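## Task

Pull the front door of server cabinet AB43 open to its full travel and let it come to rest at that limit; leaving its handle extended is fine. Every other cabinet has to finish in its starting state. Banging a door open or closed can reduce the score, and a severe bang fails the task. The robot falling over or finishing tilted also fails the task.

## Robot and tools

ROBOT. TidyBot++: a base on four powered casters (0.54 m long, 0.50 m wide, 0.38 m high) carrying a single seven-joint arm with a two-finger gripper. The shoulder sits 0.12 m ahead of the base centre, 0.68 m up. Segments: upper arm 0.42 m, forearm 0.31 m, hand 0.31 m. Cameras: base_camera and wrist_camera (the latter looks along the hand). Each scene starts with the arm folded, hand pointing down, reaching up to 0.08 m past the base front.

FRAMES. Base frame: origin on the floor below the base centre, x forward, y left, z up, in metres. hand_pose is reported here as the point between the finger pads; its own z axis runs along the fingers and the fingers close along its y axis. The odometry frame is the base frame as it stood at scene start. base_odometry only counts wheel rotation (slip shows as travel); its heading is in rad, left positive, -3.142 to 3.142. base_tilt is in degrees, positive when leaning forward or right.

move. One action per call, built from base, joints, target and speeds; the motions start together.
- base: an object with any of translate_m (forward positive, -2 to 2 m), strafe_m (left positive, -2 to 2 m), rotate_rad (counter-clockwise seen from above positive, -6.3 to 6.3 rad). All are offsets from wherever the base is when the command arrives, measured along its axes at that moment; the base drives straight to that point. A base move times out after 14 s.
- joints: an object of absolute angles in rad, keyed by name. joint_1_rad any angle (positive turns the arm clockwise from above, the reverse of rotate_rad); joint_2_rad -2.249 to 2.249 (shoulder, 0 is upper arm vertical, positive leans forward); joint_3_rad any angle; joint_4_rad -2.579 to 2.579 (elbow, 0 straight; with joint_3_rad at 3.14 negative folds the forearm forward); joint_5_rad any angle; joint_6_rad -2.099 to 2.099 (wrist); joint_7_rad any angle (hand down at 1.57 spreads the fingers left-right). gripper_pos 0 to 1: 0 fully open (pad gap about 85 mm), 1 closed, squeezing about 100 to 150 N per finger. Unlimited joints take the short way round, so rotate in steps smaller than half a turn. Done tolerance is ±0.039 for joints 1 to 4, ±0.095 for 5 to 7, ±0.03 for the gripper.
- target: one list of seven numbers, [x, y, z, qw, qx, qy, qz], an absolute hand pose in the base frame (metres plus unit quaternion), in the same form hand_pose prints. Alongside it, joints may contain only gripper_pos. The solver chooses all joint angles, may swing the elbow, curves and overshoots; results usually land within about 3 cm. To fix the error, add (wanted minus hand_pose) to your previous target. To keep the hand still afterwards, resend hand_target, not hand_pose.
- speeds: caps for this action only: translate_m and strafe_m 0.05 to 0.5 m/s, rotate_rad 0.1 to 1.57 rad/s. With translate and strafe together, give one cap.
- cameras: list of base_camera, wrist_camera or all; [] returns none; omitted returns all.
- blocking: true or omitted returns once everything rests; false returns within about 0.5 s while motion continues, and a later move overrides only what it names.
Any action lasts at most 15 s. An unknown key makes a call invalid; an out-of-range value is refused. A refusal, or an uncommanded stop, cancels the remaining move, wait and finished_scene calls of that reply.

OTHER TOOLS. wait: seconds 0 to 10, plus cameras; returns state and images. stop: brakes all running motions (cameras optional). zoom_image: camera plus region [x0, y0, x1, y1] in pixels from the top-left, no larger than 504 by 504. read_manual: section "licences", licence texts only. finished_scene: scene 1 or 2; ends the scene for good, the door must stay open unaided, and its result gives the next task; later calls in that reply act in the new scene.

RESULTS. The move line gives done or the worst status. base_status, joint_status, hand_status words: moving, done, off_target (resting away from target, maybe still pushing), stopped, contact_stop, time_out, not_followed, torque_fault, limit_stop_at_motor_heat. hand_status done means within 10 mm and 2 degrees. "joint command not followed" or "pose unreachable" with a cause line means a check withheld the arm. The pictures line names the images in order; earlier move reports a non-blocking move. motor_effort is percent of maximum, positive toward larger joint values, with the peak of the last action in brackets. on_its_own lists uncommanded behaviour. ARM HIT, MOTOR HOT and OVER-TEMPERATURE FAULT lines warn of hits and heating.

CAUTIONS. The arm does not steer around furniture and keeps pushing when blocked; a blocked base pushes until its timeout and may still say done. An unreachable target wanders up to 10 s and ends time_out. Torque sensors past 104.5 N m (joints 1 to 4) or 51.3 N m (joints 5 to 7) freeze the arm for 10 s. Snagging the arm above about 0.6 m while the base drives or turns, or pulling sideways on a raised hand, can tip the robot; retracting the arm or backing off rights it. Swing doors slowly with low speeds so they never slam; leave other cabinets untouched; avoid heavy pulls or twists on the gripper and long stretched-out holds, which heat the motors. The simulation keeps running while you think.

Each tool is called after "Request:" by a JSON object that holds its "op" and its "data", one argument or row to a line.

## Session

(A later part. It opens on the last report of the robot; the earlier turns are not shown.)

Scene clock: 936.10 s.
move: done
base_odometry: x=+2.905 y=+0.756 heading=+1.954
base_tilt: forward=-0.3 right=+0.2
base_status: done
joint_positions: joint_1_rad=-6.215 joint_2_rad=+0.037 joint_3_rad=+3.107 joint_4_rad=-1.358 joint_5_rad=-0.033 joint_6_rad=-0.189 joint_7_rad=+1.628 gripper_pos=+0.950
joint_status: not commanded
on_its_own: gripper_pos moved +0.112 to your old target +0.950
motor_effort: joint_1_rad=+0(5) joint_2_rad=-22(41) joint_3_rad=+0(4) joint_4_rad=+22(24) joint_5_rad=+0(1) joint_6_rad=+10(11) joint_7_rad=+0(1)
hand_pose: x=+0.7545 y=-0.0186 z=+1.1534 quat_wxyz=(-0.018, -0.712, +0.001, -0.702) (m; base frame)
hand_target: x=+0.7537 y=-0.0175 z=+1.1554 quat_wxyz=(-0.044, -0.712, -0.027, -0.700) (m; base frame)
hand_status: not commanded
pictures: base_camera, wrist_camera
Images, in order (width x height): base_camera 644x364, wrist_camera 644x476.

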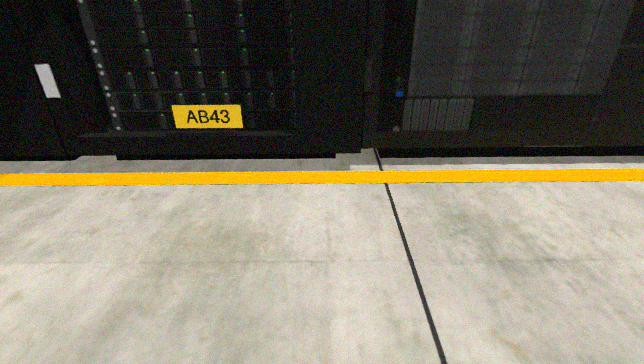

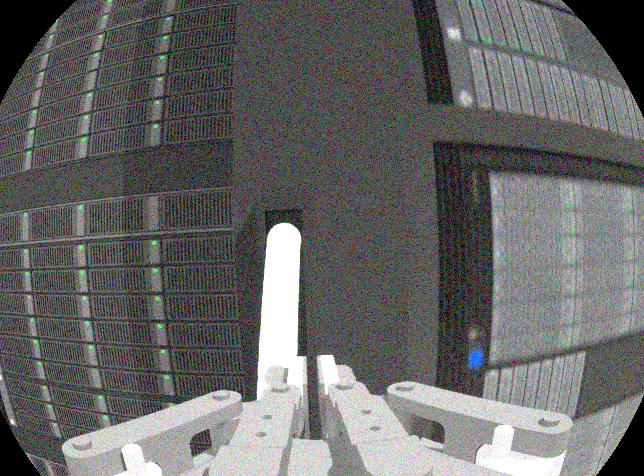

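Request:
{"op": "move", "data": {
  "base": {"translate_m": -0.08},
  "speeds": {"translate_m": 0.2},
  "joints": {"gripper_pos": 0.4},
  "cameras": ["wrist_camera"]
}}

Request:
{"op": "zoom_image", "data": {
  "camera": "wrist_camera",
  "region": [200, 180, 400, 476]
}}

Scene clock: 948.83 s.
move: done
base_odometry: x=+2.935 y=+0.681 heading=+1.954
base_tilt: forward=-0.3 right=+0.2
base_status: done
joint_positions: joint_1_rad=-6.215 joint_2_rad=+0.037 joint_3_rad=+3.107 joint_4_rad=-1.358 joint_5_rad=-0.033 joint_6_rad=-0.189 joint_7_rad=+1.628 gripper_pos=+0.400
joint_status: all done
motor_effort: joint_1_rad=+0(0) joint_2_rad=-22(26) joint_3_rad=+0(1) joint_4_rad=+22(23) joint_5_rad=+0(0) joint_6_rad=+10(11) joint_7_rad=+0(1)
hand_pose: x=+0.7548 y=-0.0186 z=+1.1530 quat_wxyz=(-0.018, -0.712, +0.001, -0.702) (m; base frame)
hand_target: x=+0.7537 y=-0.0175 z=+1.1554 quat_wxyz=(-0.044, -0.712, -0.027, -0.700) (m; base frame)
hand_status: not commanded
pictures: wrist_camera
Images, in order (width x height): wrist_camera 644x476.

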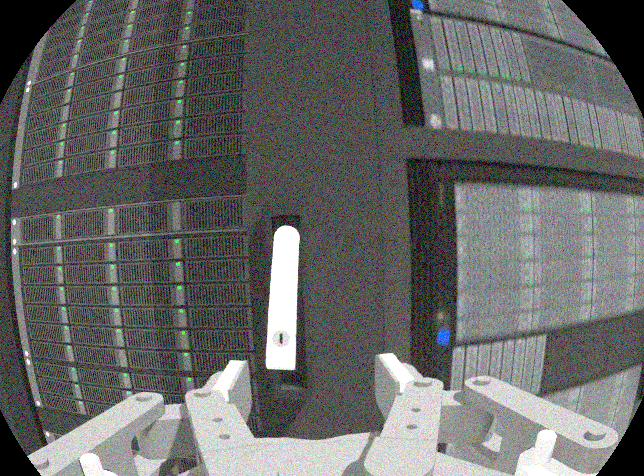

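Scaled by 1.703.

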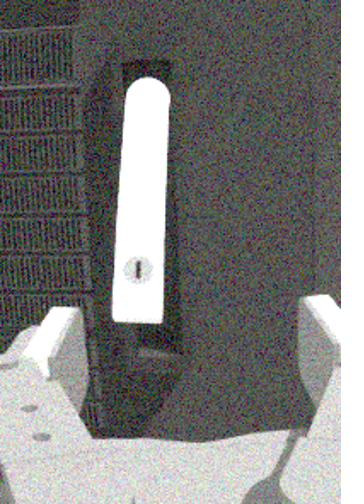

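Request:
{"op": "move", "data": {
  "joints": {"joint_1_rad": 0.036, "joint_2_rad": 0.022, "joint_4_rad": -1.465, "joint_6_rad": -0.02},
  "base": {"translate_m": 0.08},
  "speeds": {"translate_m": 0.15},
  "cameras": ["wrist_camera"]
}}

Scene clock: 1010.13 s.
move: done
base_odometry: x=+2.905 y=+0.756 heading=+1.954
base_tilt: forward=-0.3 right=+0.2
base_status: done
joint_positions: joint_1_rad=-6.228 joint_2_rad=+0.033 joint_3_rad=+3.107 joint_4_rad=-1.465 joint_5_rad=-0.033 joint_6_rad=-0.075 joint_7_rad=+1.628 gripper_pos=+0.400
joint_status: all done
motor_effort: joint_1_rad=+0(1) joint_2_rad=-22(26) joint_3_rad=-1(1) joint_4_rad=+23(24) joint_5_rad=+0(0) joint_6_rad=+10(11) joint_7_rad=+0(1)
hand_pose: x=+0.7571 y=-0.0111 z=+1.1247 quat_wxyz=(-0.015, -0.708, -0.002, -0.706) (m; base frame)
hand_target: x=+0.7517 y=+0.0013 z=+1.1487 quat_wxyz=(-0.036, -0.683, -0.035, -0.728) (m; base frame)
hand_status: not commanded
pictures: wrist_camera
Images, in order (width x height): wrist_camera 644x476.

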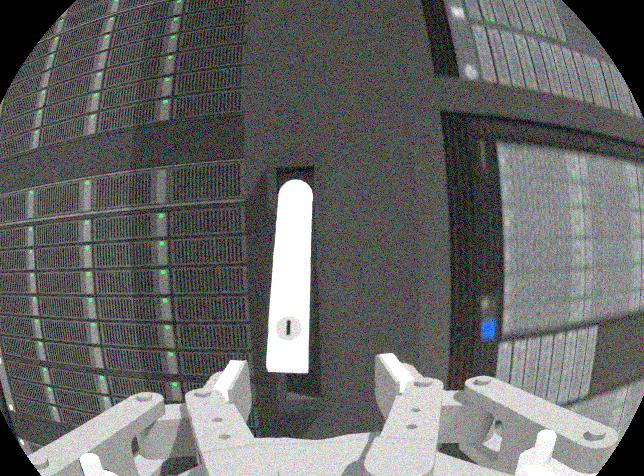

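Request:
{"op": "move", "data": {
  "base": {"translate_m": 0.075, "strafe_m": 0.011},
  "speeds": {"translate_m": 0.1},
  "cameras": ["wrist_camera"]
}}

Request:
{"op": "zoom_image", "data": {
  "camera": "wrist_camera",
  "region": [200, 180, 400, 476]
}}

Scene clock: 1027.13 s.
move: done
base_odometry: x=+2.867 y=+0.821 heading=+1.954
base_tilt: forward=-0.3 right=+0.3
base_status: done
joint_positions: joint_1_rad=-6.228 joint_2_rad=+0.031 joint_3_rad=+3.107 joint_4_rad=-1.465 joint_5_rad=-0.033 joint_6_rad=-0.074 joint_7_rad=+1.628 gripper_pos=+0.400
joint_status: not commanded
motor_effort: joint_1_rad=+0(1) joint_2_rad=-22(25) joint_3_rad=+0(1) joint_4_rad=+22(23) joint_5_rad=+0(0) joint_6_rad=+10(11) joint_7_rad=+0(0)
hand_pose: x=+0.7565 y=-0.0109 z=+1.1259 quat_wxyz=(-0.014, -0.707, -0.002, -0.707) (m; base frame)
hand_target: x=+0.7517 y=+0.0013 z=+1.1487 quat_wxyz=(-0.036, -0.683, -0.035, -0.728) (m; base frame)
hand_status: not commanded
pictures: wrist_camera
Images, in order (width x height): wrist_camera 644x476.

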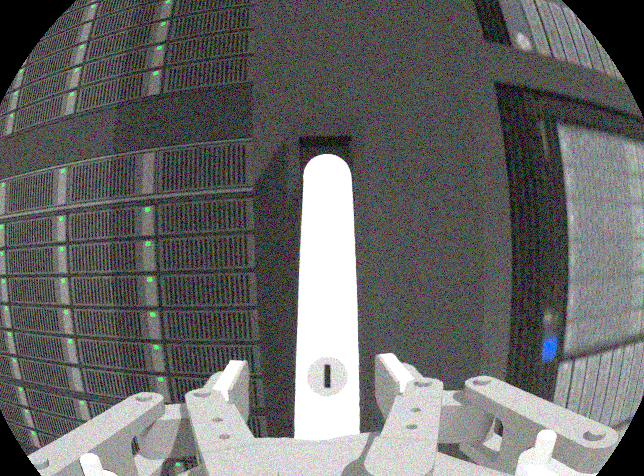

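Scaled by 1.703.

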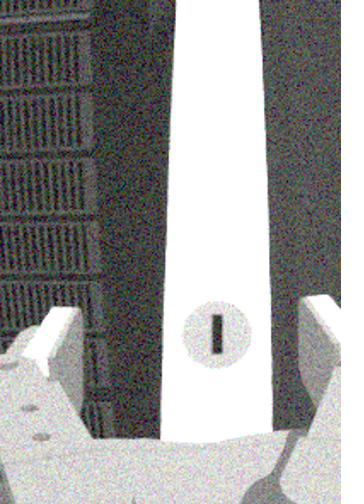

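Request:
{"op": "move", "data": {
  "base": {"strafe_m": -0.006},
  "cameras": []
}}

Request:
{"op": "move", "data": {
  "joints": {"gripper_pos": 0.9},
  "cameras": ["wrist_camera"]
}}

Scene clock: 1036.23 s.
move: done
base_odometry: x=+2.873 y=+0.823 heading=+1.954
base_tilt: forward=-0.4 right=+0.1
base_status: done
joint_positions: joint_1_rad=-6.231 joint_2_rad=+0.031 joint_3_rad=+3.107 joint_4_rad=-1.465 joint_5_rad=-0.033 joint_6_rad=-0.074 joint_7_rad=+1.628 gripper_pos=+0.400
joint_status: not commanded
motor_effort: joint_1_rad=+0(2) joint_2_rad=-22(23) joint_3_rad=-1(2) joint_4_rad=+22(23) joint_5_rad=+0(0) joint_6_rad=+10(10) joint_7_rad=+1(1)
hand_pose: x=+0.7565 y=-0.0094 z=+1.1259 quat_wxyz=(-0.014, -0.707, -0.003, -0.707) (m; base frame)
hand_target: x=+0.7517 y=+0.0013 z=+1.1487 quat_wxyz=(-0.036, -0.683, -0.035, -0.728) (m; base frame)
hand_status: not commanded
pictures: none
No camera images: "cameras" was empty.

Scene clock: 1037.07 s.
move: off_target
base_odometry: x=+2.873 y=+0.823 heading=+1.954
base_tilt: forward=-0.3 right=+0.1
base_status: not commanded
joint_positions: joint_1_rad=-6.232 joint_2_rad=+0.031 joint_3_rad=+3.109 joint_4_rad=-1.466 joint_5_rad=-0.033 joint_6_rad=-0.074 joint_7_rad=+1.628 gripper_pos=+0.787
joint_status: gripper_pos off_target (ended at +0.787, target +0.900)
motor_effort: joint_1_rad=-1(4) joint_2_rad=-23(23) joint_3_rad=-2(4) joint_4_rad=+22(24) joint_5_rad=+2(3) joint_6_rad=+10(11) joint_7_rad=+3(3)
hand_pose: x=+0.7563 y=-0.0103 z=+1.1259 quat_wxyz=(-0.014, -0.707, -0.003, -0.707) (m; base frame)
hand_target: x=+0.7517 y=+0.0013 z=+1.1487 quat_wxyz=(-0.036, -0.683, -0.035, -0.728) (m; base frame)
hand_status: not commanded
pictures: wrist_camera
Images, in order (width x height): wrist_camera 644x476.

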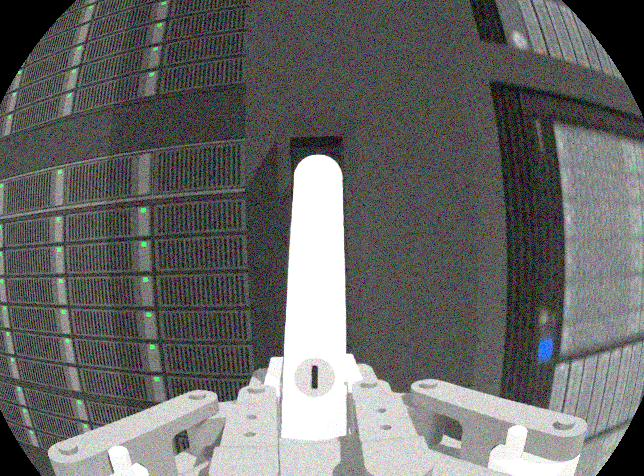

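Request:
{"op": "move", "data": {
  "base": {"strafe_m": 0.025},
  "speeds": {"strafe_m": 0.05},
  "cameras": ["wrist_camera"]
}}

Scene clock: 1047.87 s.
move: done
base_odometry: x=+2.849 y=+0.814 heading=+1.954
base_tilt: forward=-0.3 right=+0.1
base_status: done
joint_positions: joint_1_rad=-6.226 joint_2_rad=+0.031 joint_3_rad=+3.129 joint_4_rad=-1.466 joint_5_rad=-0.033 joint_6_rad=-0.073 joint_7_rad=+1.628 gripper_pos=+0.787
joint_status: not commanded
motor_effort: joint_1_rad=-5(8) joint_2_rad=-22(23) joint_3_rad=-4(8) joint_4_rad=+23(24) joint_5_rad=+2(3) joint_6_rad=+10(11) joint_7_rad=+2(3)
hand_pose: x=+0.7561 y=-0.0263 z=+1.1258 quat_wxyz=(-0.023, -0.707, +0.006, -0.707) (m; base frame)
hand_target: x=+0.7517 y=+0.0013 z=+1.1487 quat_wxyz=(-0.036, -0.683, -0.035, -0.728) (m; base frame)
hand_status: not commanded
pictures: wrist_camera
Images, in order (width x height): wrist_camera 644x476.

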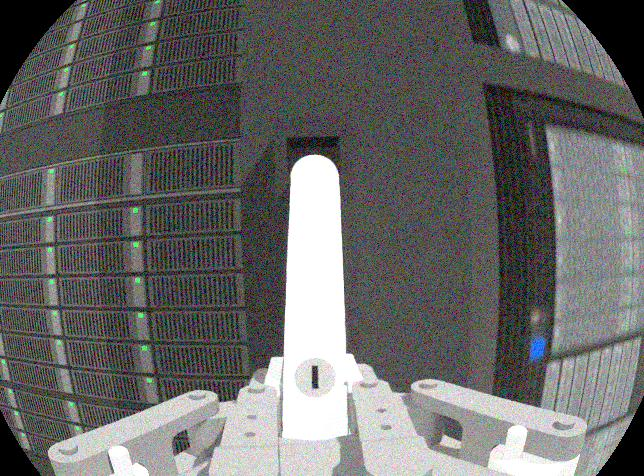

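Request:
{"op": "move", "data": {
  "base": {"strafe_m": -0.05},
  "speeds": {"strafe_m": 0.05},
  "cameras": ["wrist_camera"]
}}

Scene clock: 1056.87 s.
move: done
base_odometry: x=+2.896 y=+0.833 heading=+1.954
base_tilt: forward=-0.4 right=+0.2
base_status: done
joint_positions: joint_1_rad=-6.254 joint_2_rad=+0.032 joint_3_rad=+3.095 joint_4_rad=-1.467 joint_5_rad=-0.033 joint_6_rad=-0.071 joint_7_rad=+1.628 gripper_pos=+0.787
joint_status: not commanded
motor_effort: joint_1_rad=+2(6) joint_2_rad=-23(25) joint_3_rad=+2(6) joint_4_rad=+22(23) joint_5_rad=+2(3) joint_6_rad=+10(11) joint_7_rad=+3(3)
hand_pose: x=+0.7565 y=+0.0128 z=+1.1257 quat_wxyz=(-0.001, -0.706, -0.015, -0.708) (m; base frame)
hand_target: x=+0.7517 y=+0.0013 z=+1.1487 quat_wxyz=(-0.036, -0.683, -0.035, -0.728) (m; base frame)
hand_status: not commanded
pictures: wrist_camera
Images, in order (width x height): wrist_camera 644x476.

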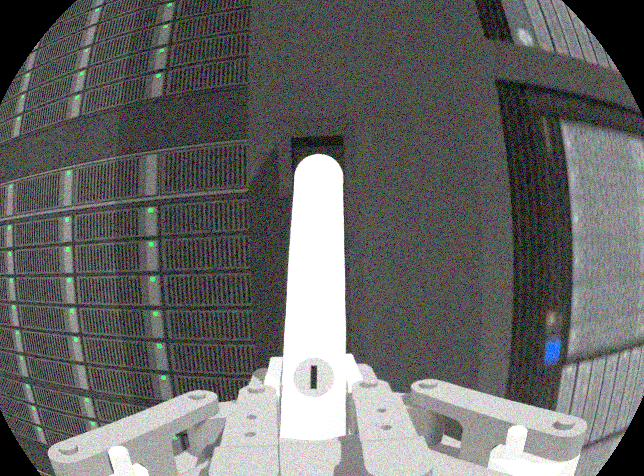

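Request:
{"op": "move", "data": {
  "base": {"strafe_m": -0.04},
  "speeds": {"strafe_m": 0.05},
  "cameras": ["wrist_camera"]
}}

Scene clock: 1066.50 s.
move: done
base_odometry: x=+2.933 y=+0.848 heading=+1.954
base_tilt: forward=-0.4 right=+0.2
base_status: done
joint_positions: joint_1_rad=-6.282 joint_2_rad=+0.034 joint_3_rad=+3.068 joint_4_rad=-1.467 joint_5_rad=-0.033 joint_6_rad=-0.067 joint_7_rad=+1.628 gripper_pos=+0.787
joint_status: not commanded
motor_effort: joint_1_rad=+7(11) joint_2_rad=-25(26) joint_3_rad=+7(10) joint_4_rad=+21(22) joint_5_rad=+2(3) joint_6_rad=+9(10) joint_7_rad=+2(3)
hand_pose: x=+0.7556 y=+0.0471 z=+1.1254 quat_wxyz=(+0.019, -0.705, -0.034, -0.708) (m; base frame)
hand_target: x=+0.7517 y=+0.0013 z=+1.1487 quat_wxyz=(-0.036, -0.683, -0.035, -0.728) (m; base frame)
hand_status: not commanded
pictures: wrist_camera
Images, in order (width x height): wrist_camera 644x476.

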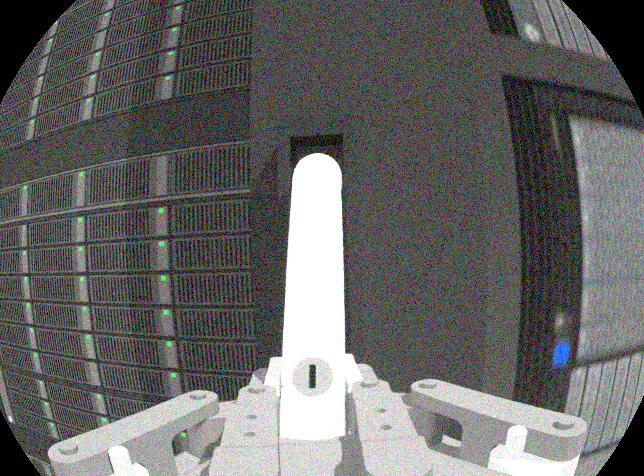

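Request:
{"op": "move", "data": {
  "base": {"strafe_m": 0.065},
  "speeds": {"strafe_m": 0.1},
  "joints": {"gripper_pos": 1.0},
  "cameras": []
}}

Request:
{"op": "move", "data": {
  "base": {"translate_m": -0.03},
  "speeds": {"translate_m": 0.05},
  "cameras": ["wrist_camera"]
}}

Scene clock: 1088.37 s.
move: off_target
base_odometry: x=+2.872 y=+0.824 heading=+1.954
base_tilt: forward=-0.3 right=+0.2
base_status: done
joint_positions: joint_1_rad=-6.239 joint_2_rad=+0.031 joint_3_rad=+3.118 joint_4_rad=-1.470 joint_5_rad=-0.033 joint_6_rad=-0.066 joint_7_rad=+1.630 gripper_pos=+0.792
joint_status: gripper_pos off_target (ended at +0.792, target +1.000)
motor_effort: joint_1_rad=-4(8) joint_2_rad=-22(26) joint_3_rad=-4(7) joint_4_rad=+23(24) joint_5_rad=+0(2) joint_6_rad=+11(12) joint_7_rad=+1(2)
hand_pose: x=+0.7565 y=-0.0119 z=+1.1254 quat_wxyz=(-0.016, -0.706, -0.002, -0.708) (m; base frame)
hand_target: x=+0.7517 y=+0.0013 z=+1.1487 quat_wxyz=(-0.036, -0.683, -0.035, -0.728) (m; base frame)
hand_status: not commanded
pictures: none
No camera images: "cameras" was empty.

Scene clock: 1089.37 s.
move: done
base_odometry: x=+2.884 y=+0.796 heading=+1.955
base_tilt: forward=-0.2 right=+0.1
base_status: done
joint_positions: joint_1_rad=-6.239 joint_2_rad=+0.088 joint_3_rad=+3.117 joint_4_rad=-1.432 joint_5_rad=-0.033 joint_6_rad=-0.021 joint_7_rad=+1.630 gripper_pos=+0.792
joint_status: not commanded
motor_effort: joint_1_rad=+0(3) joint_2_rad=-35(37) joint_3_rad=-1(4) joint_4_rad=+14(21) joint_5_rad=+0(0) joint_6_rad=+4(9) joint_7_rad=+0(1)
hand_pose: x=+0.7806 y=-0.0126 z=+1.1263 quat_wxyz=(-0.015, -0.696, -0.002, -0.717) (m; base frame)
hand_target: x=+0.7517 y=+0.0013 z=+1.1487 quat_wxyz=(-0.036, -0.683, -0.035, -0.728) (m; base frame)
hand_status: not commanded
pictures: wrist_camera
Images, in order (width x height): wrist_camera 644x476.

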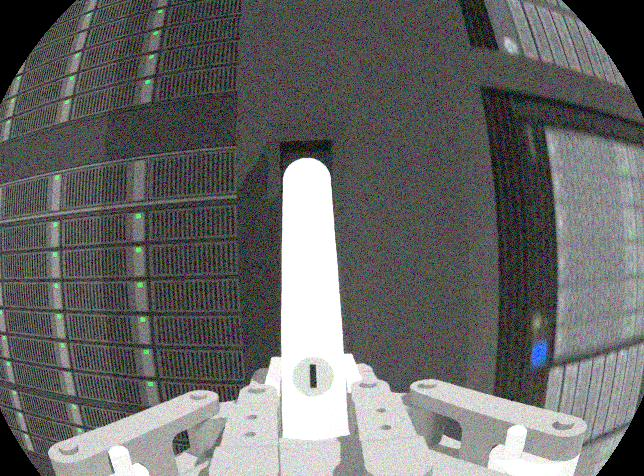

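Request:
{"op": "move", "data": {
  "base": {"translate_m": -0.02},
  "speeds": {"translate_m": 0.05},
  "cameras": ["wrist_camera"]
}}

Scene clock: 1101.97 s.
move: done
base_odometry: x=+2.891 y=+0.778 heading=+1.955
base_tilt: forward=-0.3 right=+0.2
base_status: done
joint_positions: joint_1_rad=-6.240 joint_2_rad=+0.122 joint_3_rad=+3.114 joint_4_rad=-1.405 joint_5_rad=-0.033 joint_6_rad=+0.001 joint_7_rad=+1.630 gripper_pos=+0.792
joint_status: not commanded
motor_effort: joint_1_rad=+2(3) joint_2_rad=-42(44) joint_3_rad=+2(2) joint_4_rad=+10(14) joint_5_rad=+0(0) joint_6_rad=+1(4) joint_7_rad=+0(1)
hand_pose: x=+0.7949 y=-0.0105 z=+1.1268 quat_wxyz=(-0.014, -0.691, -0.002, -0.722) (m; base frame)
hand_target: x=+0.7517 y=+0.0013 z=+1.1487 quat_wxyz=(-0.036, -0.683, -0.035, -0.728) (m; base frame)
hand_status: not commanded
pictures: wrist_camera
Images, in order (width x height): wrist_camera 644x476.

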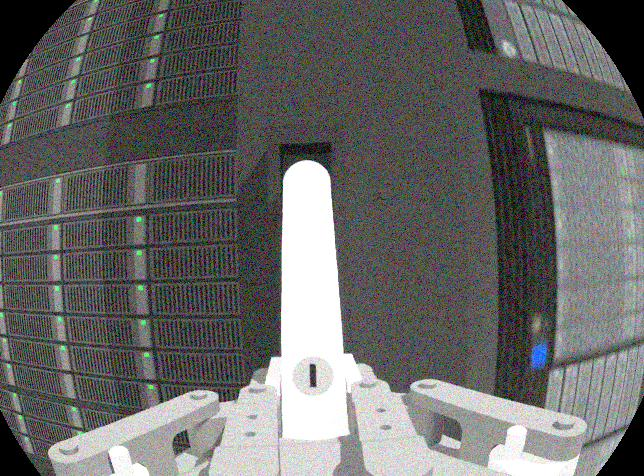

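Request:
{"op": "move", "data": {
  "base": {"translate_m": 0.03},
  "speeds": {"translate_m": 0.1},
  "cameras": []
}}

Request:
{"op": "move", "data": {
  "base": {"strafe_m": 0.05},
  "speeds": {"strafe_m": 0.1},
  "joints": {"joint_7_rad": 1.5},
  "cameras": ["wrist_camera"]
}}

Scene clock: 1160.23 s.
move: done
base_odometry: x=+2.880 y=+0.806 heading=+1.955
base_tilt: forward=-0.3 right=+0.1
base_status: done
joint_positions: joint_1_rad=-6.240 joint_2_rad=+0.052 joint_3_rad=+3.114 joint_4_rad=-1.475 joint_5_rad=-0.033 joint_6_rad=-0.012 joint_7_rad=+1.630 gripper_pos=+0.792
joint_status: not commanded
motor_effort: joint_1_rad=+0(2) joint_2_rad=-28(43) joint_3_rad=+1(2) joint_4_rad=+22(24) joint_5_rad=+1(1) joint_6_rad=+10(11) joint_7_rad=+0(1)
hand_pose: x=+0.7656 y=-0.0089 z=+1.1261 quat_wxyz=(-0.014, -0.695, -0.003, -0.718) (m; base frame)
hand_target: x=+0.7517 y=+0.0013 z=+1.1487 quat_wxyz=(-0.036, -0.683, -0.035, -0.728) (m; base frame)
hand_status: not commanded
pictures: none
No camera images: "cameras" was empty.

Scene clock: 1161.23 s.
move: done
base_odometry: x=+2.833 y=+0.787 heading=+1.955
base_tilt: forward=-0.4 right=+0.2
base_status: done
joint_positions: joint_1_rad=-6.210 joint_2_rad=+0.057 joint_3_rad=+3.147 joint_4_rad=-1.470 joint_5_rad=-0.033 joint_6_rad=-0.012 joint_7_rad=+1.526 gripper_pos=+0.792
joint_status: all done
motor_effort: joint_1_rad=-9(11) joint_2_rad=-30(31) joint_3_rad=-9(11) joint_4_rad=+21(25) joint_5_rad=-1(4) joint_6_rad=+8(12) joint_7_rad=-1(4)
hand_pose: x=+0.7662 y=-0.0492 z=+1.1259 quat_wxyz=(+0.000, -0.693, +0.054, -0.718) (m; base frame)
hand_target: x=+0.7517 y=+0.0013 z=+1.1487 quat_wxyz=(+0.038, -0.683, +0.035, -0.728) (m; base frame)
hand_status: not commanded
pictures: wrist_camera
Images, in order (width x height): wrist_camera 644x476.

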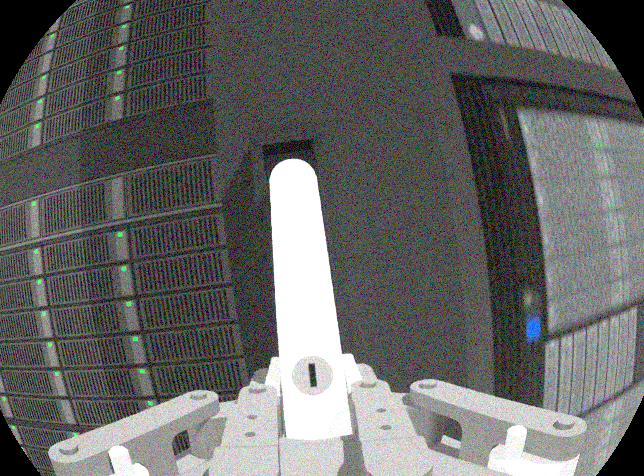

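Request:
{"op": "move", "data": {
  "base": {"strafe_m": -0.12},
  "speeds": {"strafe_m": 0.1},
  "joints": {"joint_7_rad": 1.8},
  "cameras": ["wrist_camera"]
}}

Scene clock: 1175.73 s.
move: done
base_odometry: x=+2.944 y=+0.832 heading=+1.955
base_tilt: forward=-0.4 right=+0.2
base_status: done
joint_positions: joint_1_rad=-6.290 joint_2_rad=+0.064 joint_3_rad=+3.062 joint_4_rad=-1.465 joint_5_rad=-0.035 joint_6_rad=-0.012 joint_7_rad=+1.719 gripper_pos=+0.792
joint_status: all done
motor_effort: joint_1_rad=+10(12) joint_2_rad=-32(32) joint_3_rad=+9(11) joint_4_rad=+19(25) joint_5_rad=+9(9) joint_6_rad=+7(11) joint_7_rad=+9(9)
hand_pose: x=+0.7678 y=+0.0557 z=+1.1245 quat_wxyz=(-0.008, -0.693, -0.068, -0.718) (m; base frame)
hand_target: x=+0.7517 y=+0.0013 z=+1.1487 quat_wxyz=(-0.071, -0.681, -0.067, -0.726) (m; base frame)
hand_status: not commanded
pictures: wrist_camera
Images, in order (width x height): wrist_camera 644x476.

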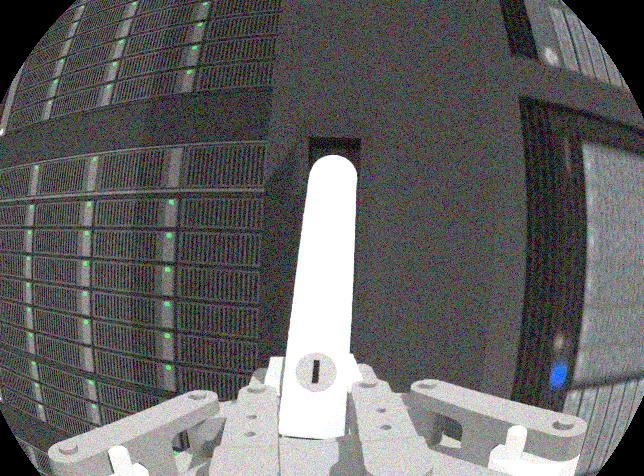

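Request:
{"op": "move", "data": {
  "base": {"strafe_m": 0.068},
  "speeds": {"strafe_m": 0.1},
  "joints": {"joint_7_rad": 1.62},
  "cameras": []
}}

Request:
{"op": "move", "data": {
  "base": {"translate_m": -0.03},
  "speeds": {"translate_m": 0.05},
  "joints": {"joint_2_rad": 0.035, "joint_4_rad": -1.36, "joint_6_rad": -0.2},
  "cameras": ["wrist_camera"]
}}

Scene clock: 1196.33 s.
move: done
base_odometry: x=+2.881 y=+0.806 heading=+1.954
base_tilt: forward=-0.4 right=+0.2
base_status: done
joint_positions: joint_1_rad=-6.241 joint_2_rad=+0.058 joint_3_rad=+3.116 joint_4_rad=-1.472 joint_5_rad=-0.035 joint_6_rad=-0.012 joint_7_rad=+1.639 gripper_pos=+0.796
joint_status: all done
motor_effort: joint_1_rad=-4(11) joint_2_rad=-28(32) joint_3_rad=-4(10) joint_4_rad=+23(24) joint_5_rad=+0(9) joint_6_rad=+10(11) joint_7_rad=+0(9)
hand_pose: x=+0.7685 y=-0.0099 z=+1.1237 quat_wxyz=(-0.017, -0.697, -0.005, -0.717) (m; base frame)
hand_target: x=+0.7517 y=+0.0013 z=+1.1487 quat_wxyz=(-0.005, -0.684, -0.006, -0.729) (m; base frame)
hand_status: not commanded
pictures: none
No camera images: "cameras" was empty.

Scene clock: 1197.47 s.
move: off_target
base_odometry: x=+2.892 y=+0.779 heading=+1.954
base_tilt: forward=-0.3 right=+0.2
base_status: done
joint_positions: joint_1_rad=-6.241 joint_2_rad=+0.122 joint_3_rad=+3.113 joint_4_rad=-1.352 joint_5_rad=-0.035 joint_6_rad=-0.118 joint_7_rad=+1.639 gripper_pos=+0.796
joint_status: joint_2_rad off_target (ended at +0.122, target +0.035); the others done
motor_effort: joint_1_rad=+0(4) joint_2_rad=-39(42) joint_3_rad=+0(4) joint_4_rad=+18(22) joint_5_rad=+0(1) joint_6_rad=+6(10) joint_7_rad=+0(1)
hand_pose: x=+0.7938 y=-0.0081 z=+1.1235 quat_wxyz=(-0.014, -0.714, -0.007, -0.700) (m; base frame)
hand_target: x=+0.7540 y=+0.0029 z=+1.1498 quat_wxyz=(-0.003, -0.716, -0.008, -0.699) (m; base frame)
hand_status: not commanded
pictures: wrist_camera
Images, in order (width x height): wrist_camera 644x476.

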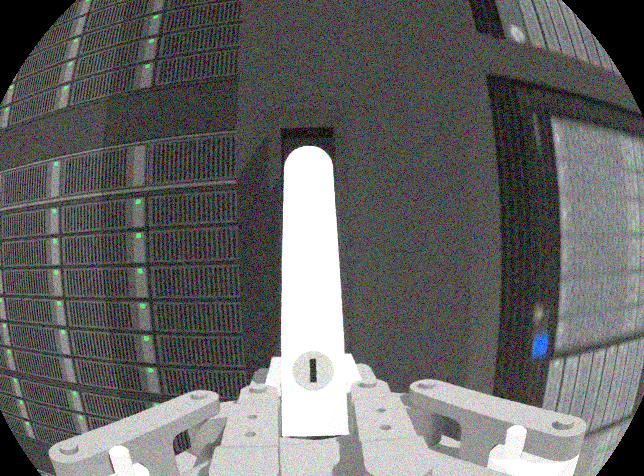

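Request:
{"op": "move", "data": {
  "base": {"translate_m": 0.02, "strafe_m": 0.08},
  "speeds": {"translate_m": 0.1},
  "joints": {"joint_7_rad": 1.4, "joint_4_rad": -1.42, "joint_6_rad": -0.06},
  "cameras": ["wrist_camera"]
}}

Scene clock: 1208.83 s.
move: done
base_odometry: x=+2.811 y=+0.767 heading=+1.954
base_tilt: forward=-0.4 right=+0.2
base_status: done
joint_positions: joint_1_rad=-6.193 joint_2_rad=+0.079 joint_3_rad=+3.161 joint_4_rad=-1.423 joint_5_rad=-0.035 joint_6_rad=-0.067 joint_7_rad=+1.483 gripper_pos=+0.796
joint_status: all done
on_its_own: joint_2_rad moved -0.043 toward your old target +0.035
motor_effort: joint_1_rad=-12(14) joint_2_rad=-28(40) joint_3_rad=-10(13) joint_4_rad=+23(24) joint_5_rad=-1(4) joint_6_rad=+10(11) joint_7_rad=-1(3)
hand_pose: x=+0.7737 y=-0.0689 z=+1.1232 quat_wxyz=(+0.005, -0.702, +0.080, -0.708) (m; base frame)
hand_target: x=+0.7563 y=+0.0014 z=+1.1561 quat_wxyz=(+0.075, -0.684, +0.070, -0.723) (m; base frame)
hand_status: not commanded
pictures: wrist_camera
Images, in order (width x height): wrist_camera 644x476.

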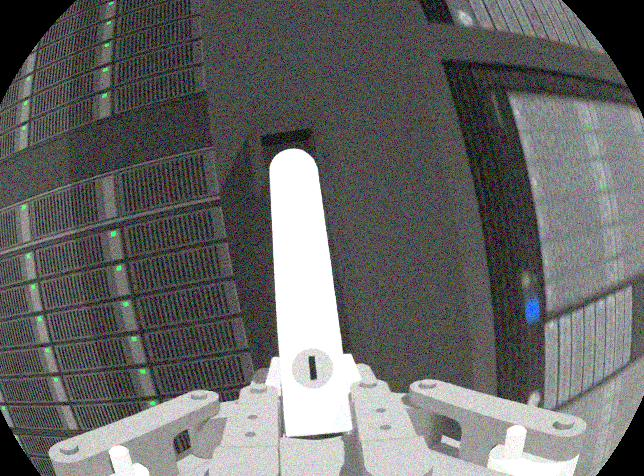

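Request:
{"op": "zoom_image", "data": {
  "camera": "wrist_camera",
  "region": [180, 100, 420, 380]
}}

Scaled by 1.800.

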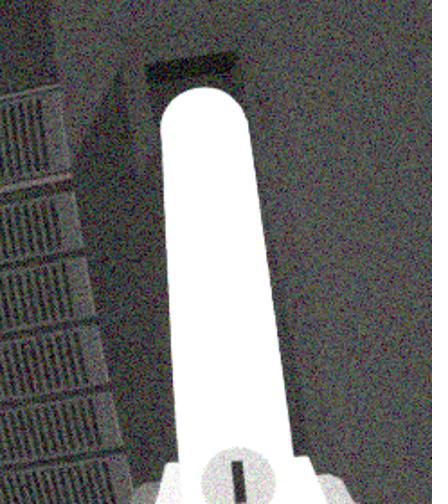

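Request:
{"op": "move", "data": {
  "base": {"strafe_m": -0.068},
  "speeds": {"strafe_m": 0.1},
  "joints": {"joint_7_rad": 1.62},
  "cameras": []
}}

Request:
{"op": "move", "data": {
  "joints": {"gripper_pos": 0.4},
  "cameras": []
}}

Request:
{"op": "move", "data": {
  "base": {"translate_m": -0.12},
  "speeds": {"translate_m": 0.3},
  "cameras": ["wrist_camera"]
}}

Request:
{"op": "zoom_image", "data": {
  "camera": "wrist_camera",
  "region": [220, 160, 400, 400]
}}

Scene clock: 1278.23 s.
move: done
base_odometry: x=+2.874 y=+0.793 heading=+1.954
base_tilt: forward=-0.3 right=+0.2
base_status: done
joint_positions: joint_1_rad=-6.242 joint_2_rad=+0.074 joint_3_rad=+3.106 joint_4_rad=-1.431 joint_5_rad=-0.035 joint_6_rad=-0.067 joint_7_rad=+1.589 gripper_pos=+0.799
joint_status: all done
motor_effort: joint_1_rad=+0(12) joint_2_rad=-28(29) joint_3_rad=+0(11) joint_4_rad=+24(26) joint_5_rad=+3(3) joint_6_rad=+11(12) joint_7_rad=+3(4)
hand_pose: x=+0.7746 y=-0.0027 z=+1.1220 quat_wxyz=(+0.006, -0.707, +0.008, -0.707) (m; base frame)
hand_target: x=+0.7563 y=+0.0014 z=+1.1561 quat_wxyz=(-0.005, -0.687, -0.006, -0.727) (m; base frame)
hand_status: not commanded
pictures: none
No camera images: "cameras" was empty.

Scene clock: 1279.17 s.
move: done
base_odometry: x=+2.874 y=+0.793 heading=+1.954
base_tilt: forward=-0.4 right=+0.2
base_status: not commanded
joint_positions: joint_1_rad=-6.242 joint_2_rad=+0.048 joint_3_rad=+3.106 joint_4_rad=-1.431 joint_5_rad=-0.035 joint_6_rad=-0.067 joint_7_rad=+1.589 gripper_pos=+0.400
joint_status: all done
motor_effort: joint_1_rad=+0(1) joint_2_rad=-23(28) joint_3_rad=+0(1) joint_4_rad=+22(24) joint_5_rad=+0(3) joint_6_rad=+10(11) joint_7_rad=+0(3)
hand_pose: x=+0.7632 y=-0.0022 z=+1.1386 quat_wxyz=(+0.005, -0.698, +0.008, -0.716) (m; base frame)
hand_target: x=+0.7563 y=+0.0014 z=+1.1561 quat_wxyz=(-0.005, -0.687, -0.006, -0.727) (m; base frame)
hand_status: not commanded
pictures: none
No camera images: "cameras" was empty.

Scene clock: 1280.60 s.
move: done
base_odometry: x=+2.919 y=+0.682 heading=+1.954
base_tilt: forward=-0.2 right=+0.1
base_status: done
joint_positions: joint_1_rad=-6.242 joint_2_rad=+0.036 joint_3_rad=+3.106 joint_4_rad=-1.430 joint_5_rad=-0.035 joint_6_rad=-0.067 joint_7_rad=+1.589 gripper_pos=+0.400
joint_status: not commanded
motor_effort: joint_1_rad=+0(1) joint_2_rad=-23(27) joint_3_rad=+0(1) joint_4_rad=+22(23) joint_5_rad=+0(0) joint_6_rad=+10(10) joint_7_rad=+0(1)
hand_pose: x=+0.7575 y=-0.0020 z=+1.1467 quat_wxyz=(+0.005, -0.694, +0.007, -0.720) (m; base frame)
hand_target: x=+0.7563 y=+0.0014 z=+1.1561 quat_wxyz=(-0.005, -0.687, -0.006, -0.727) (m; base frame)
hand_status: not commanded
pictures: wrist_camera
Images, in order (width x height): wrist_camera 644x476.

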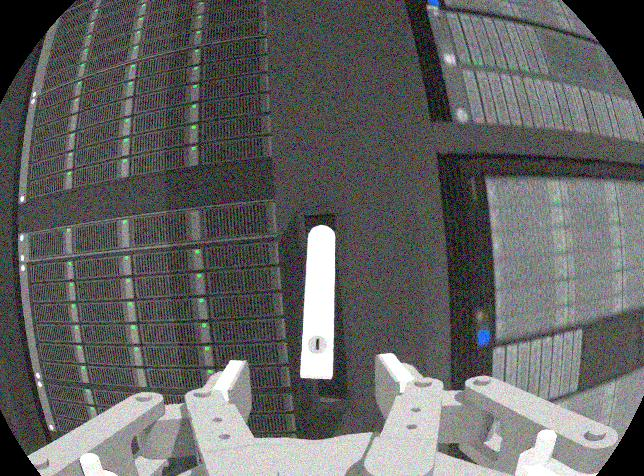

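Scaled by 2.100.

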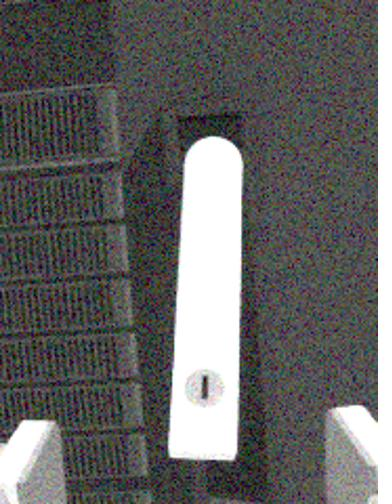

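Request:
{"op": "move", "data": {
  "base": {"translate_m": 0.145, "strafe_m": -0.007},
  "speeds": {"translate_m": 0.15},
  "joints": {"joint_1_rad": 0.036, "joint_2_rad": 0.022, "joint_4_rad": -1.465, "joint_6_rad": -0.03},
  "cameras": ["wrist_camera"]
}}

Scene clock: 1303.47 s.
move: done
base_odometry: x=+2.871 y=+0.819 heading=+1.954
base_tilt: forward=-0.3 right=+0.2
base_status: done
joint_positions: joint_1_rad=-6.242 joint_2_rad=+0.032 joint_3_rad=+3.106 joint_4_rad=-1.465 joint_5_rad=-0.035 joint_6_rad=-0.063 joint_7_rad=+1.589 gripper_pos=+0.400
joint_status: all done
motor_effort: joint_1_rad=+0(1) joint_2_rad=-23(25) joint_3_rad=+0(1) joint_4_rad=+22(24) joint_5_rad=+0(0) joint_6_rad=+10(11) joint_7_rad=+0(1)
hand_pose: x=+0.7566 y=-0.0019 z=+1.1292 quat_wxyz=(+0.005, -0.703, +0.007, -0.711) (m; base frame)
hand_target: x=+0.7519 y=+0.0014 z=+1.1456 quat_wxyz=(-0.005, -0.688, -0.006, -0.726) (m; base frame)
hand_status: not commanded
pictures: wrist_camera
Images, in order (width x height): wrist_camera 644x476.

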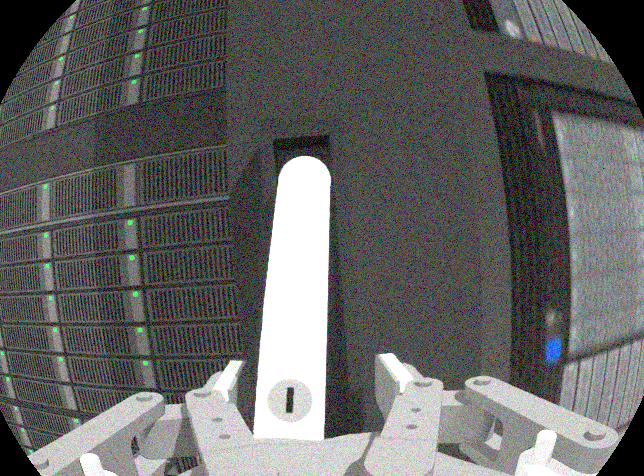

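Request:
{"op": "move", "data": {
  "base": {"strafe_m": 0.008},
  "cameras": []
}}

Request:
{"op": "move", "data": {
  "joints": {"gripper_pos": 1.0},
  "cameras": ["wrist_camera"]
}}

Scene clock: 1312.00 s.
move: done
base_odometry: x=+2.864 y=+0.816 heading=+1.954
base_tilt: forward=-0.3 right=+0.2
base_status: done
joint_positions: joint_1_rad=-6.243 joint_2_rad=+0.032 joint_3_rad=+3.106 joint_4_rad=-1.465 joint_5_rad=-0.035 joint_6_rad=-0.063 joint_7_rad=+1.589 gripper_pos=+0.400
joint_status: not commanded
motor_effort: joint_1_rad=+0(2) joint_2_rad=-22(24) joint_3_rad=+0(2) joint_4_rad=+22(23) joint_5_rad=+0(0) joint_6_rad=+10(10) joint_7_rad=+0(0)
hand_pose: x=+0.7566 y=-0.0011 z=+1.1292 quat_wxyz=(+0.006, -0.703, +0.007, -0.711) (m; base frame)
hand_target: x=+0.7519 y=+0.0014 z=+1.1456 quat_wxyz=(-0.005, -0.688, -0.006, -0.726) (m; base frame)
hand_status: not commanded
pictures: none
No camera images: "cameras" was empty.

Scene clock: 1312.87 s.
move: off_target
base_odometry: x=+2.864 y=+0.816 heading=+1.954
base_tilt: forward=-0.4 right=+0.2
base_status: not commanded
joint_positions: joint_1_rad=-6.241 joint_2_rad=+0.031 joint_3_rad=+3.110 joint_4_rad=-1.467 joint_5_rad=-0.035 joint_6_rad=-0.063 joint_7_rad=+1.589 gripper_pos=+0.794
joint_status: gripper_pos off_target (ended at +0.794, target +1.000)
motor_effort: joint_1_rad=-4(8) joint_2_rad=-22(23) joint_3_rad=-4(8) joint_4_rad=+23(26) joint_5_rad=+0(6) joint_6_rad=+11(12) joint_7_rad=+1(7)
hand_pose: x=+0.7565 y=-0.0050 z=+1.1280 quat_wxyz=(+0.003, -0.704, +0.009, -0.710) (m; base frame)
hand_target: x=+0.7519 y=+0.0014 z=+1.1456 quat_wxyz=(-0.005, -0.688, -0.006, -0.726) (m; base frame)
hand_status: not commanded
pictures: wrist_camera
Images, in order (width x height): wrist_camera 644x476.

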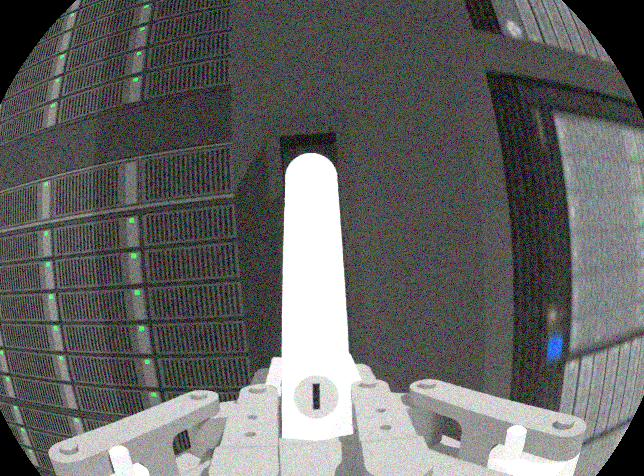

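Request:
{"op": "move", "data": {
  "base": {"strafe_m": 0.1},
  "speeds": {"strafe_m": 0.1},
  "joints": {"joint_7_rad": 1.35},
  "cameras": ["wrist_camera"]
}}

Scene clock: 1321.40 s.
move: done
base_odometry: x=+2.771 y=+0.779 heading=+1.954
base_tilt: forward=-0.4 right=+0.2
base_status: done
joint_positions: joint_1_rad=-6.182 joint_2_rad=+0.036 joint_3_rad=+3.174 joint_4_rad=-1.466 joint_5_rad=-0.035 joint_6_rad=-0.058 joint_7_rad=+1.408 gripper_pos=+0.803
joint_status: all done
motor_effort: joint_1_rad=-14(17) joint_2_rad=-26(27) joint_3_rad=-13(16) joint_4_rad=+20(24) joint_5_rad=-1(4) joint_6_rad=+7(11) joint_7_rad=+0(5)
hand_pose: x=+0.7542 y=-0.0830 z=+1.1270 quat_wxyz=(+0.023, -0.694, +0.115, -0.710) (m; base frame)
hand_target: x=+0.7519 y=+0.0014 z=+1.1456 quat_wxyz=(+0.092, -0.682, +0.087, -0.720) (m; base frame)
hand_status: not commanded
pictures: wrist_camera
Images, in order (width x height): wrist_camera 644x476.

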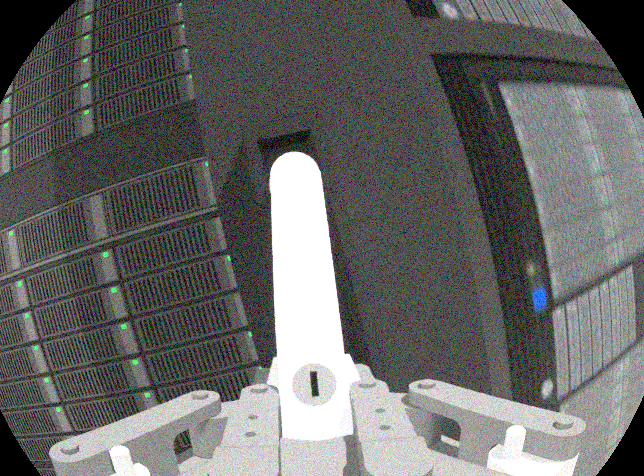

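Request:
{"op": "zoom_image", "data": {
  "camera": "wrist_camera",
  "region": [180, 100, 420, 440]
}}

Scaled by 1.482.

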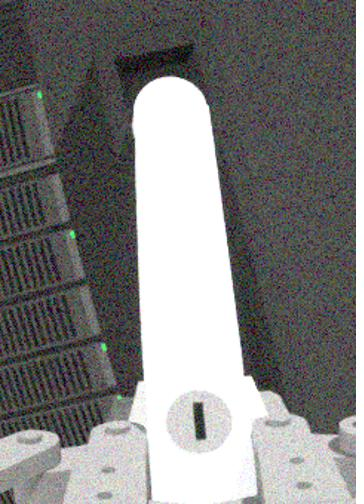

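Request:
{"op": "move", "data": {
  "joints": {"joint_1_rad": -0.02, "joint_2_rad": 0.025, "joint_4_rad": -1.402, "joint_6_rad": -0.16, "joint_7_rad": 1.05},
  "cameras": ["wrist_camera"]
}}

Scene clock: 1380.57 s.
move: off_target
base_odometry: x=+2.771 y=+0.779 heading=+1.954
base_tilt: forward=-0.4 right=+0.2
base_status: not commanded
joint_positions: joint_1_rad=-6.216 joint_2_rad=+0.029 joint_3_rad=+3.174 joint_4_rad=-1.424 joint_5_rad=-0.035 joint_6_rad=-0.133 joint_7_rad=+1.135 gripper_pos=+0.805
joint_status: joint_1_rad off_target (ended at -6.216, target -6.303); the others done
motor_effort: joint_1_rad=-13(16) joint_2_rad=-21(26) joint_3_rad=-12(14) joint_4_rad=+23(23) joint_5_rad=-3(3) joint_6_rad=+10(11) joint_7_rad=-1(2)
hand_pose: x=+0.7523 y=-0.0601 z=+1.1342 quat_wxyz=(+0.131, -0.684, +0.199, -0.689) (m; base frame)
hand_target: x=+0.7503 y=+0.0380 z=+1.1425 quat_wxyz=(+0.212, -0.691, +0.174, -0.668) (m; base frame)
hand_status: not commanded
pictures: wrist_camera
Images, in order (width x height): wrist_camera 644x476.

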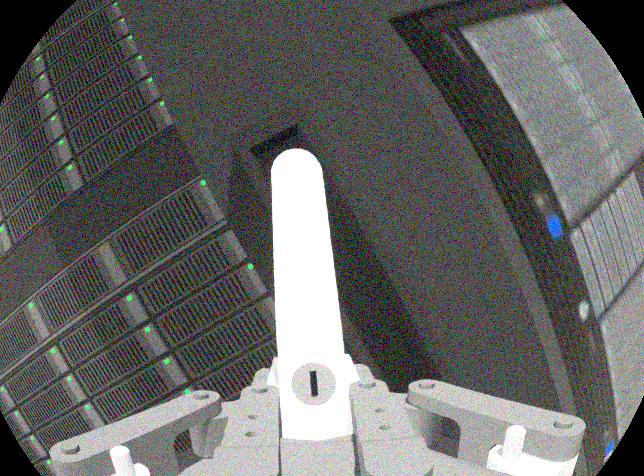

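Request:
{"op": "move", "data": {
  "joints": {"joint_1_rad": -0.07, "joint_2_rad": 0.037, "joint_4_rad": -1.312, "joint_6_rad": -0.25, "joint_7_rad": 0.66},
  "cameras": ["wrist_camera"]
}}

Scene clock: 1391.43 s.
move: off_target
base_odometry: x=+2.771 y=+0.779 heading=+1.954
base_tilt: forward=-0.4 right=+0.1
base_status: not commanded
joint_positions: joint_1_rad=-6.259 joint_2_rad=+0.036 joint_3_rad=+3.174 joint_4_rad=-1.347 joint_5_rad=-0.035 joint_6_rad=-0.210 joint_7_rad=+0.754 gripper_pos=+0.806
joint_status: joint_1_rad off_target (ended at -6.259, target -6.353); the others done
motor_effort: joint_1_rad=-14(15) joint_2_rad=-22(24) joint_3_rad=-13(14) joint_4_rad=+24(25) joint_5_rad=-4(4) joint_6_rad=+11(12) joint_7_rad=-1(2)
hand_pose: x=+0.7537 y=-0.0322 z=+1.1542 quat_wxyz=(+0.272, -0.644, +0.311, -0.644) (m; base frame)
hand_target: x=+0.7480 y=+0.0702 z=+1.1628 quat_wxyz=(+0.352, -0.656, +0.289, -0.602) (m; base frame)
hand_status: not commanded
pictures: wrist_camera
Images, in order (width x height): wrist_camera 644x476.

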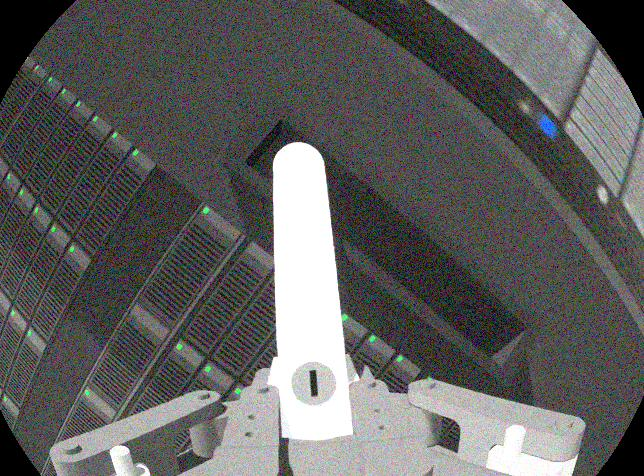

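Request:
{"op": "move", "data": {
  "joints": {"joint_1_rad": -0.1, "joint_2_rad": 0.055, "joint_4_rad": -1.19, "joint_6_rad": -0.36, "joint_7_rad": 0.3},
  "cameras": ["wrist_camera"]
}}

Scene clock: 1402.00 s.
move: off_target
base_odometry: x=+2.771 y=+0.779 heading=+1.954
base_tilt: forward=-0.4 right=+0.2
base_status: not commanded
joint_positions: joint_1_rad=-6.283 joint_2_rad=+0.055 joint_3_rad=+3.174 joint_4_rad=-1.229 joint_5_rad=-0.035 joint_6_rad=-0.317 joint_7_rad=+0.399 gripper_pos=+0.806
joint_status: joint_1_rad off_target (ended at -6.283, target -6.383); joint_4_rad off_target (ended at -1.229, target -1.190); joint_7_rad off_target (ended at +0.399, target +0.300); the others done
motor_effort: joint_1_rad=-15(15) joint_2_rad=-24(25) joint_3_rad=-14(15) joint_4_rad=+25(26) joint_5_rad=-6(6) joint_6_rad=+12(13) joint_7_rad=-2(2)
hand_pose: x=+0.7549 y=-0.0155 z=+1.1816 quat_wxyz=(+0.388, -0.587, +0.413, -0.579) (m; base frame)
hand_target: x=+0.7442 y=+0.0896 z=+1.1920 quat_wxyz=(+0.461, -0.602, +0.393, -0.520) (m; base frame)
hand_status: not commanded
pictures: wrist_camera
Images, in order (width x height): wrist_camera 644x476.

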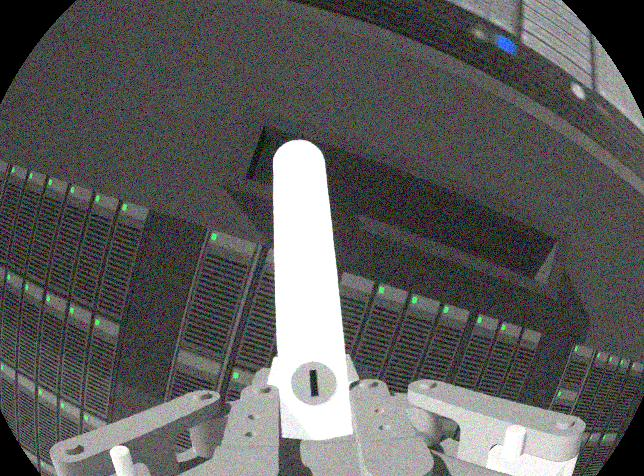

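Request:
{"op": "move", "data": {
  "joints": {"joint_1_rad": -0.08, "joint_2_rad": 0.085, "joint_4_rad": -1.02, "joint_6_rad": -0.48, "joint_7_rad": -0.07},
  "cameras": ["wrist_camera"]
}}

Scene clock: 1414.87 s.
move: off_target
base_odometry: x=+2.771 y=+0.779 heading=+1.954
base_tilt: forward=-0.4 right=+0.2
base_status: not commanded
joint_positions: joint_1_rad=-6.287 joint_2_rad=+0.096 joint_3_rad=+3.173 joint_4_rad=-1.068 joint_5_rad=-0.035 joint_6_rad=-0.444 joint_7_rad=+0.040 gripper_pos=+0.806
joint_status: joint_1_rad off_target (ended at -6.287, target -6.363); joint_4_rad off_target (ended at -1.068, target -1.020); joint_7_rad off_target (ended at +0.040, target -0.070); the others done
motor_effort: joint_1_rad=-12(14) joint_2_rad=-26(28) joint_3_rad=-11(14) joint_4_rad=+25(27) joint_5_rad=-7(7) joint_6_rad=+13(14) joint_7_rad=-3(4)
hand_pose: x=+0.7596 y=-0.0104 z=+1.2131 quat_wxyz=(+0.484, -0.509, +0.510, -0.497) (m; base frame)
hand_target: x=+0.7416 y=+0.0769 z=+1.2380 quat_wxyz=(+0.551, -0.511, +0.496, -0.435) (m; base frame)
hand_status: not commanded
pictures: wrist_camera
Images, in order (width x height): wrist_camera 644x476.

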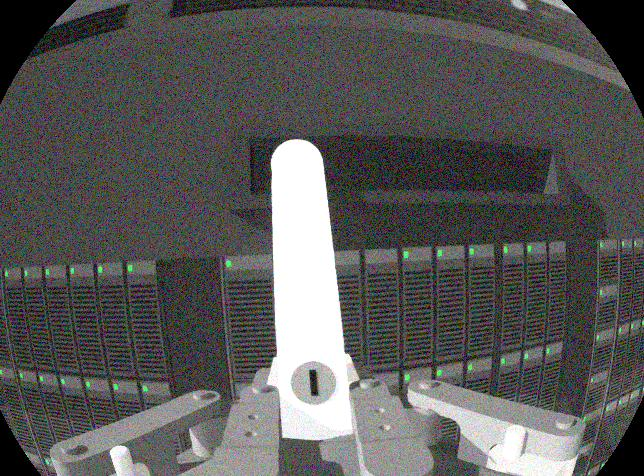

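Request:
{"op": "move", "data": {
  "base": {"translate_m": -0.04},
  "speeds": {"translate_m": 0.05},
  "cameras": ["wrist_camera", "base_camera"]
}}

Scene clock: 1422.20 s.
move: done
base_odometry: x=+2.786 y=+0.741 heading=+1.954
base_tilt: forward=-0.3 right=+0.2
base_status: done
joint_positions: joint_1_rad=-6.305 joint_2_rad=+0.101 joint_3_rad=+3.155 joint_4_rad=-1.059 joint_5_rad=-0.035 joint_6_rad=-0.451 joint_7_rad=+0.030 gripper_pos=+0.806
joint_status: not commanded
motor_effort: joint_1_rad=-8(11) joint_2_rad=-26(29) joint_3_rad=-7(10) joint_4_rad=+25(26) joint_5_rad=-5(7) joint_6_rad=+13(14) joint_7_rad=-3(4)
hand_pose: x=+0.7609 y=+0.0121 z=+1.2130 quat_wxyz=(+0.496, -0.516, +0.504, -0.484) (m; base frame)
hand_target: x=+0.7416 y=+0.0769 z=+1.2380 quat_wxyz=(+0.551, -0.511, +0.496, -0.435) (m; base frame)
hand_status: not commanded
pictures: base_camera, wrist_camera
Images, in order (width x height): base_camera 644x364, wrist_camera 644x476.

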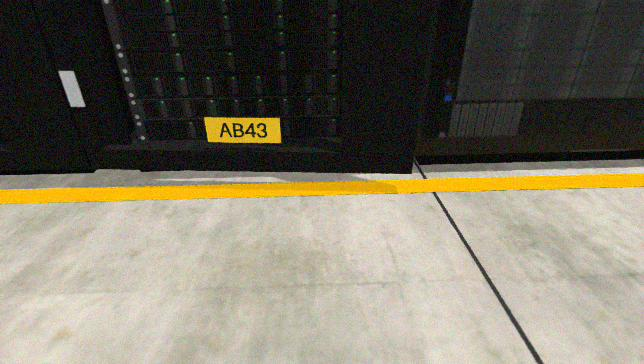

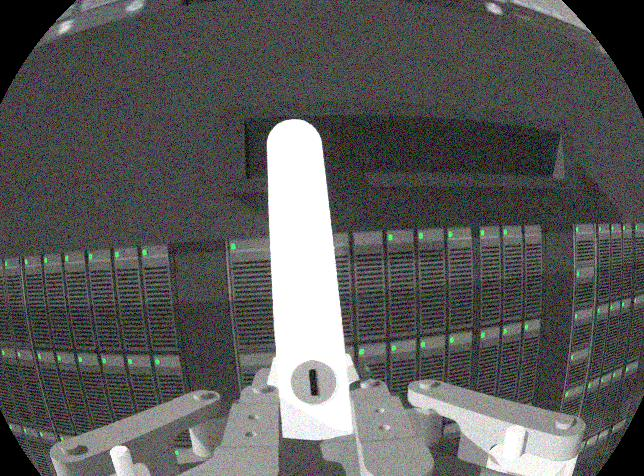

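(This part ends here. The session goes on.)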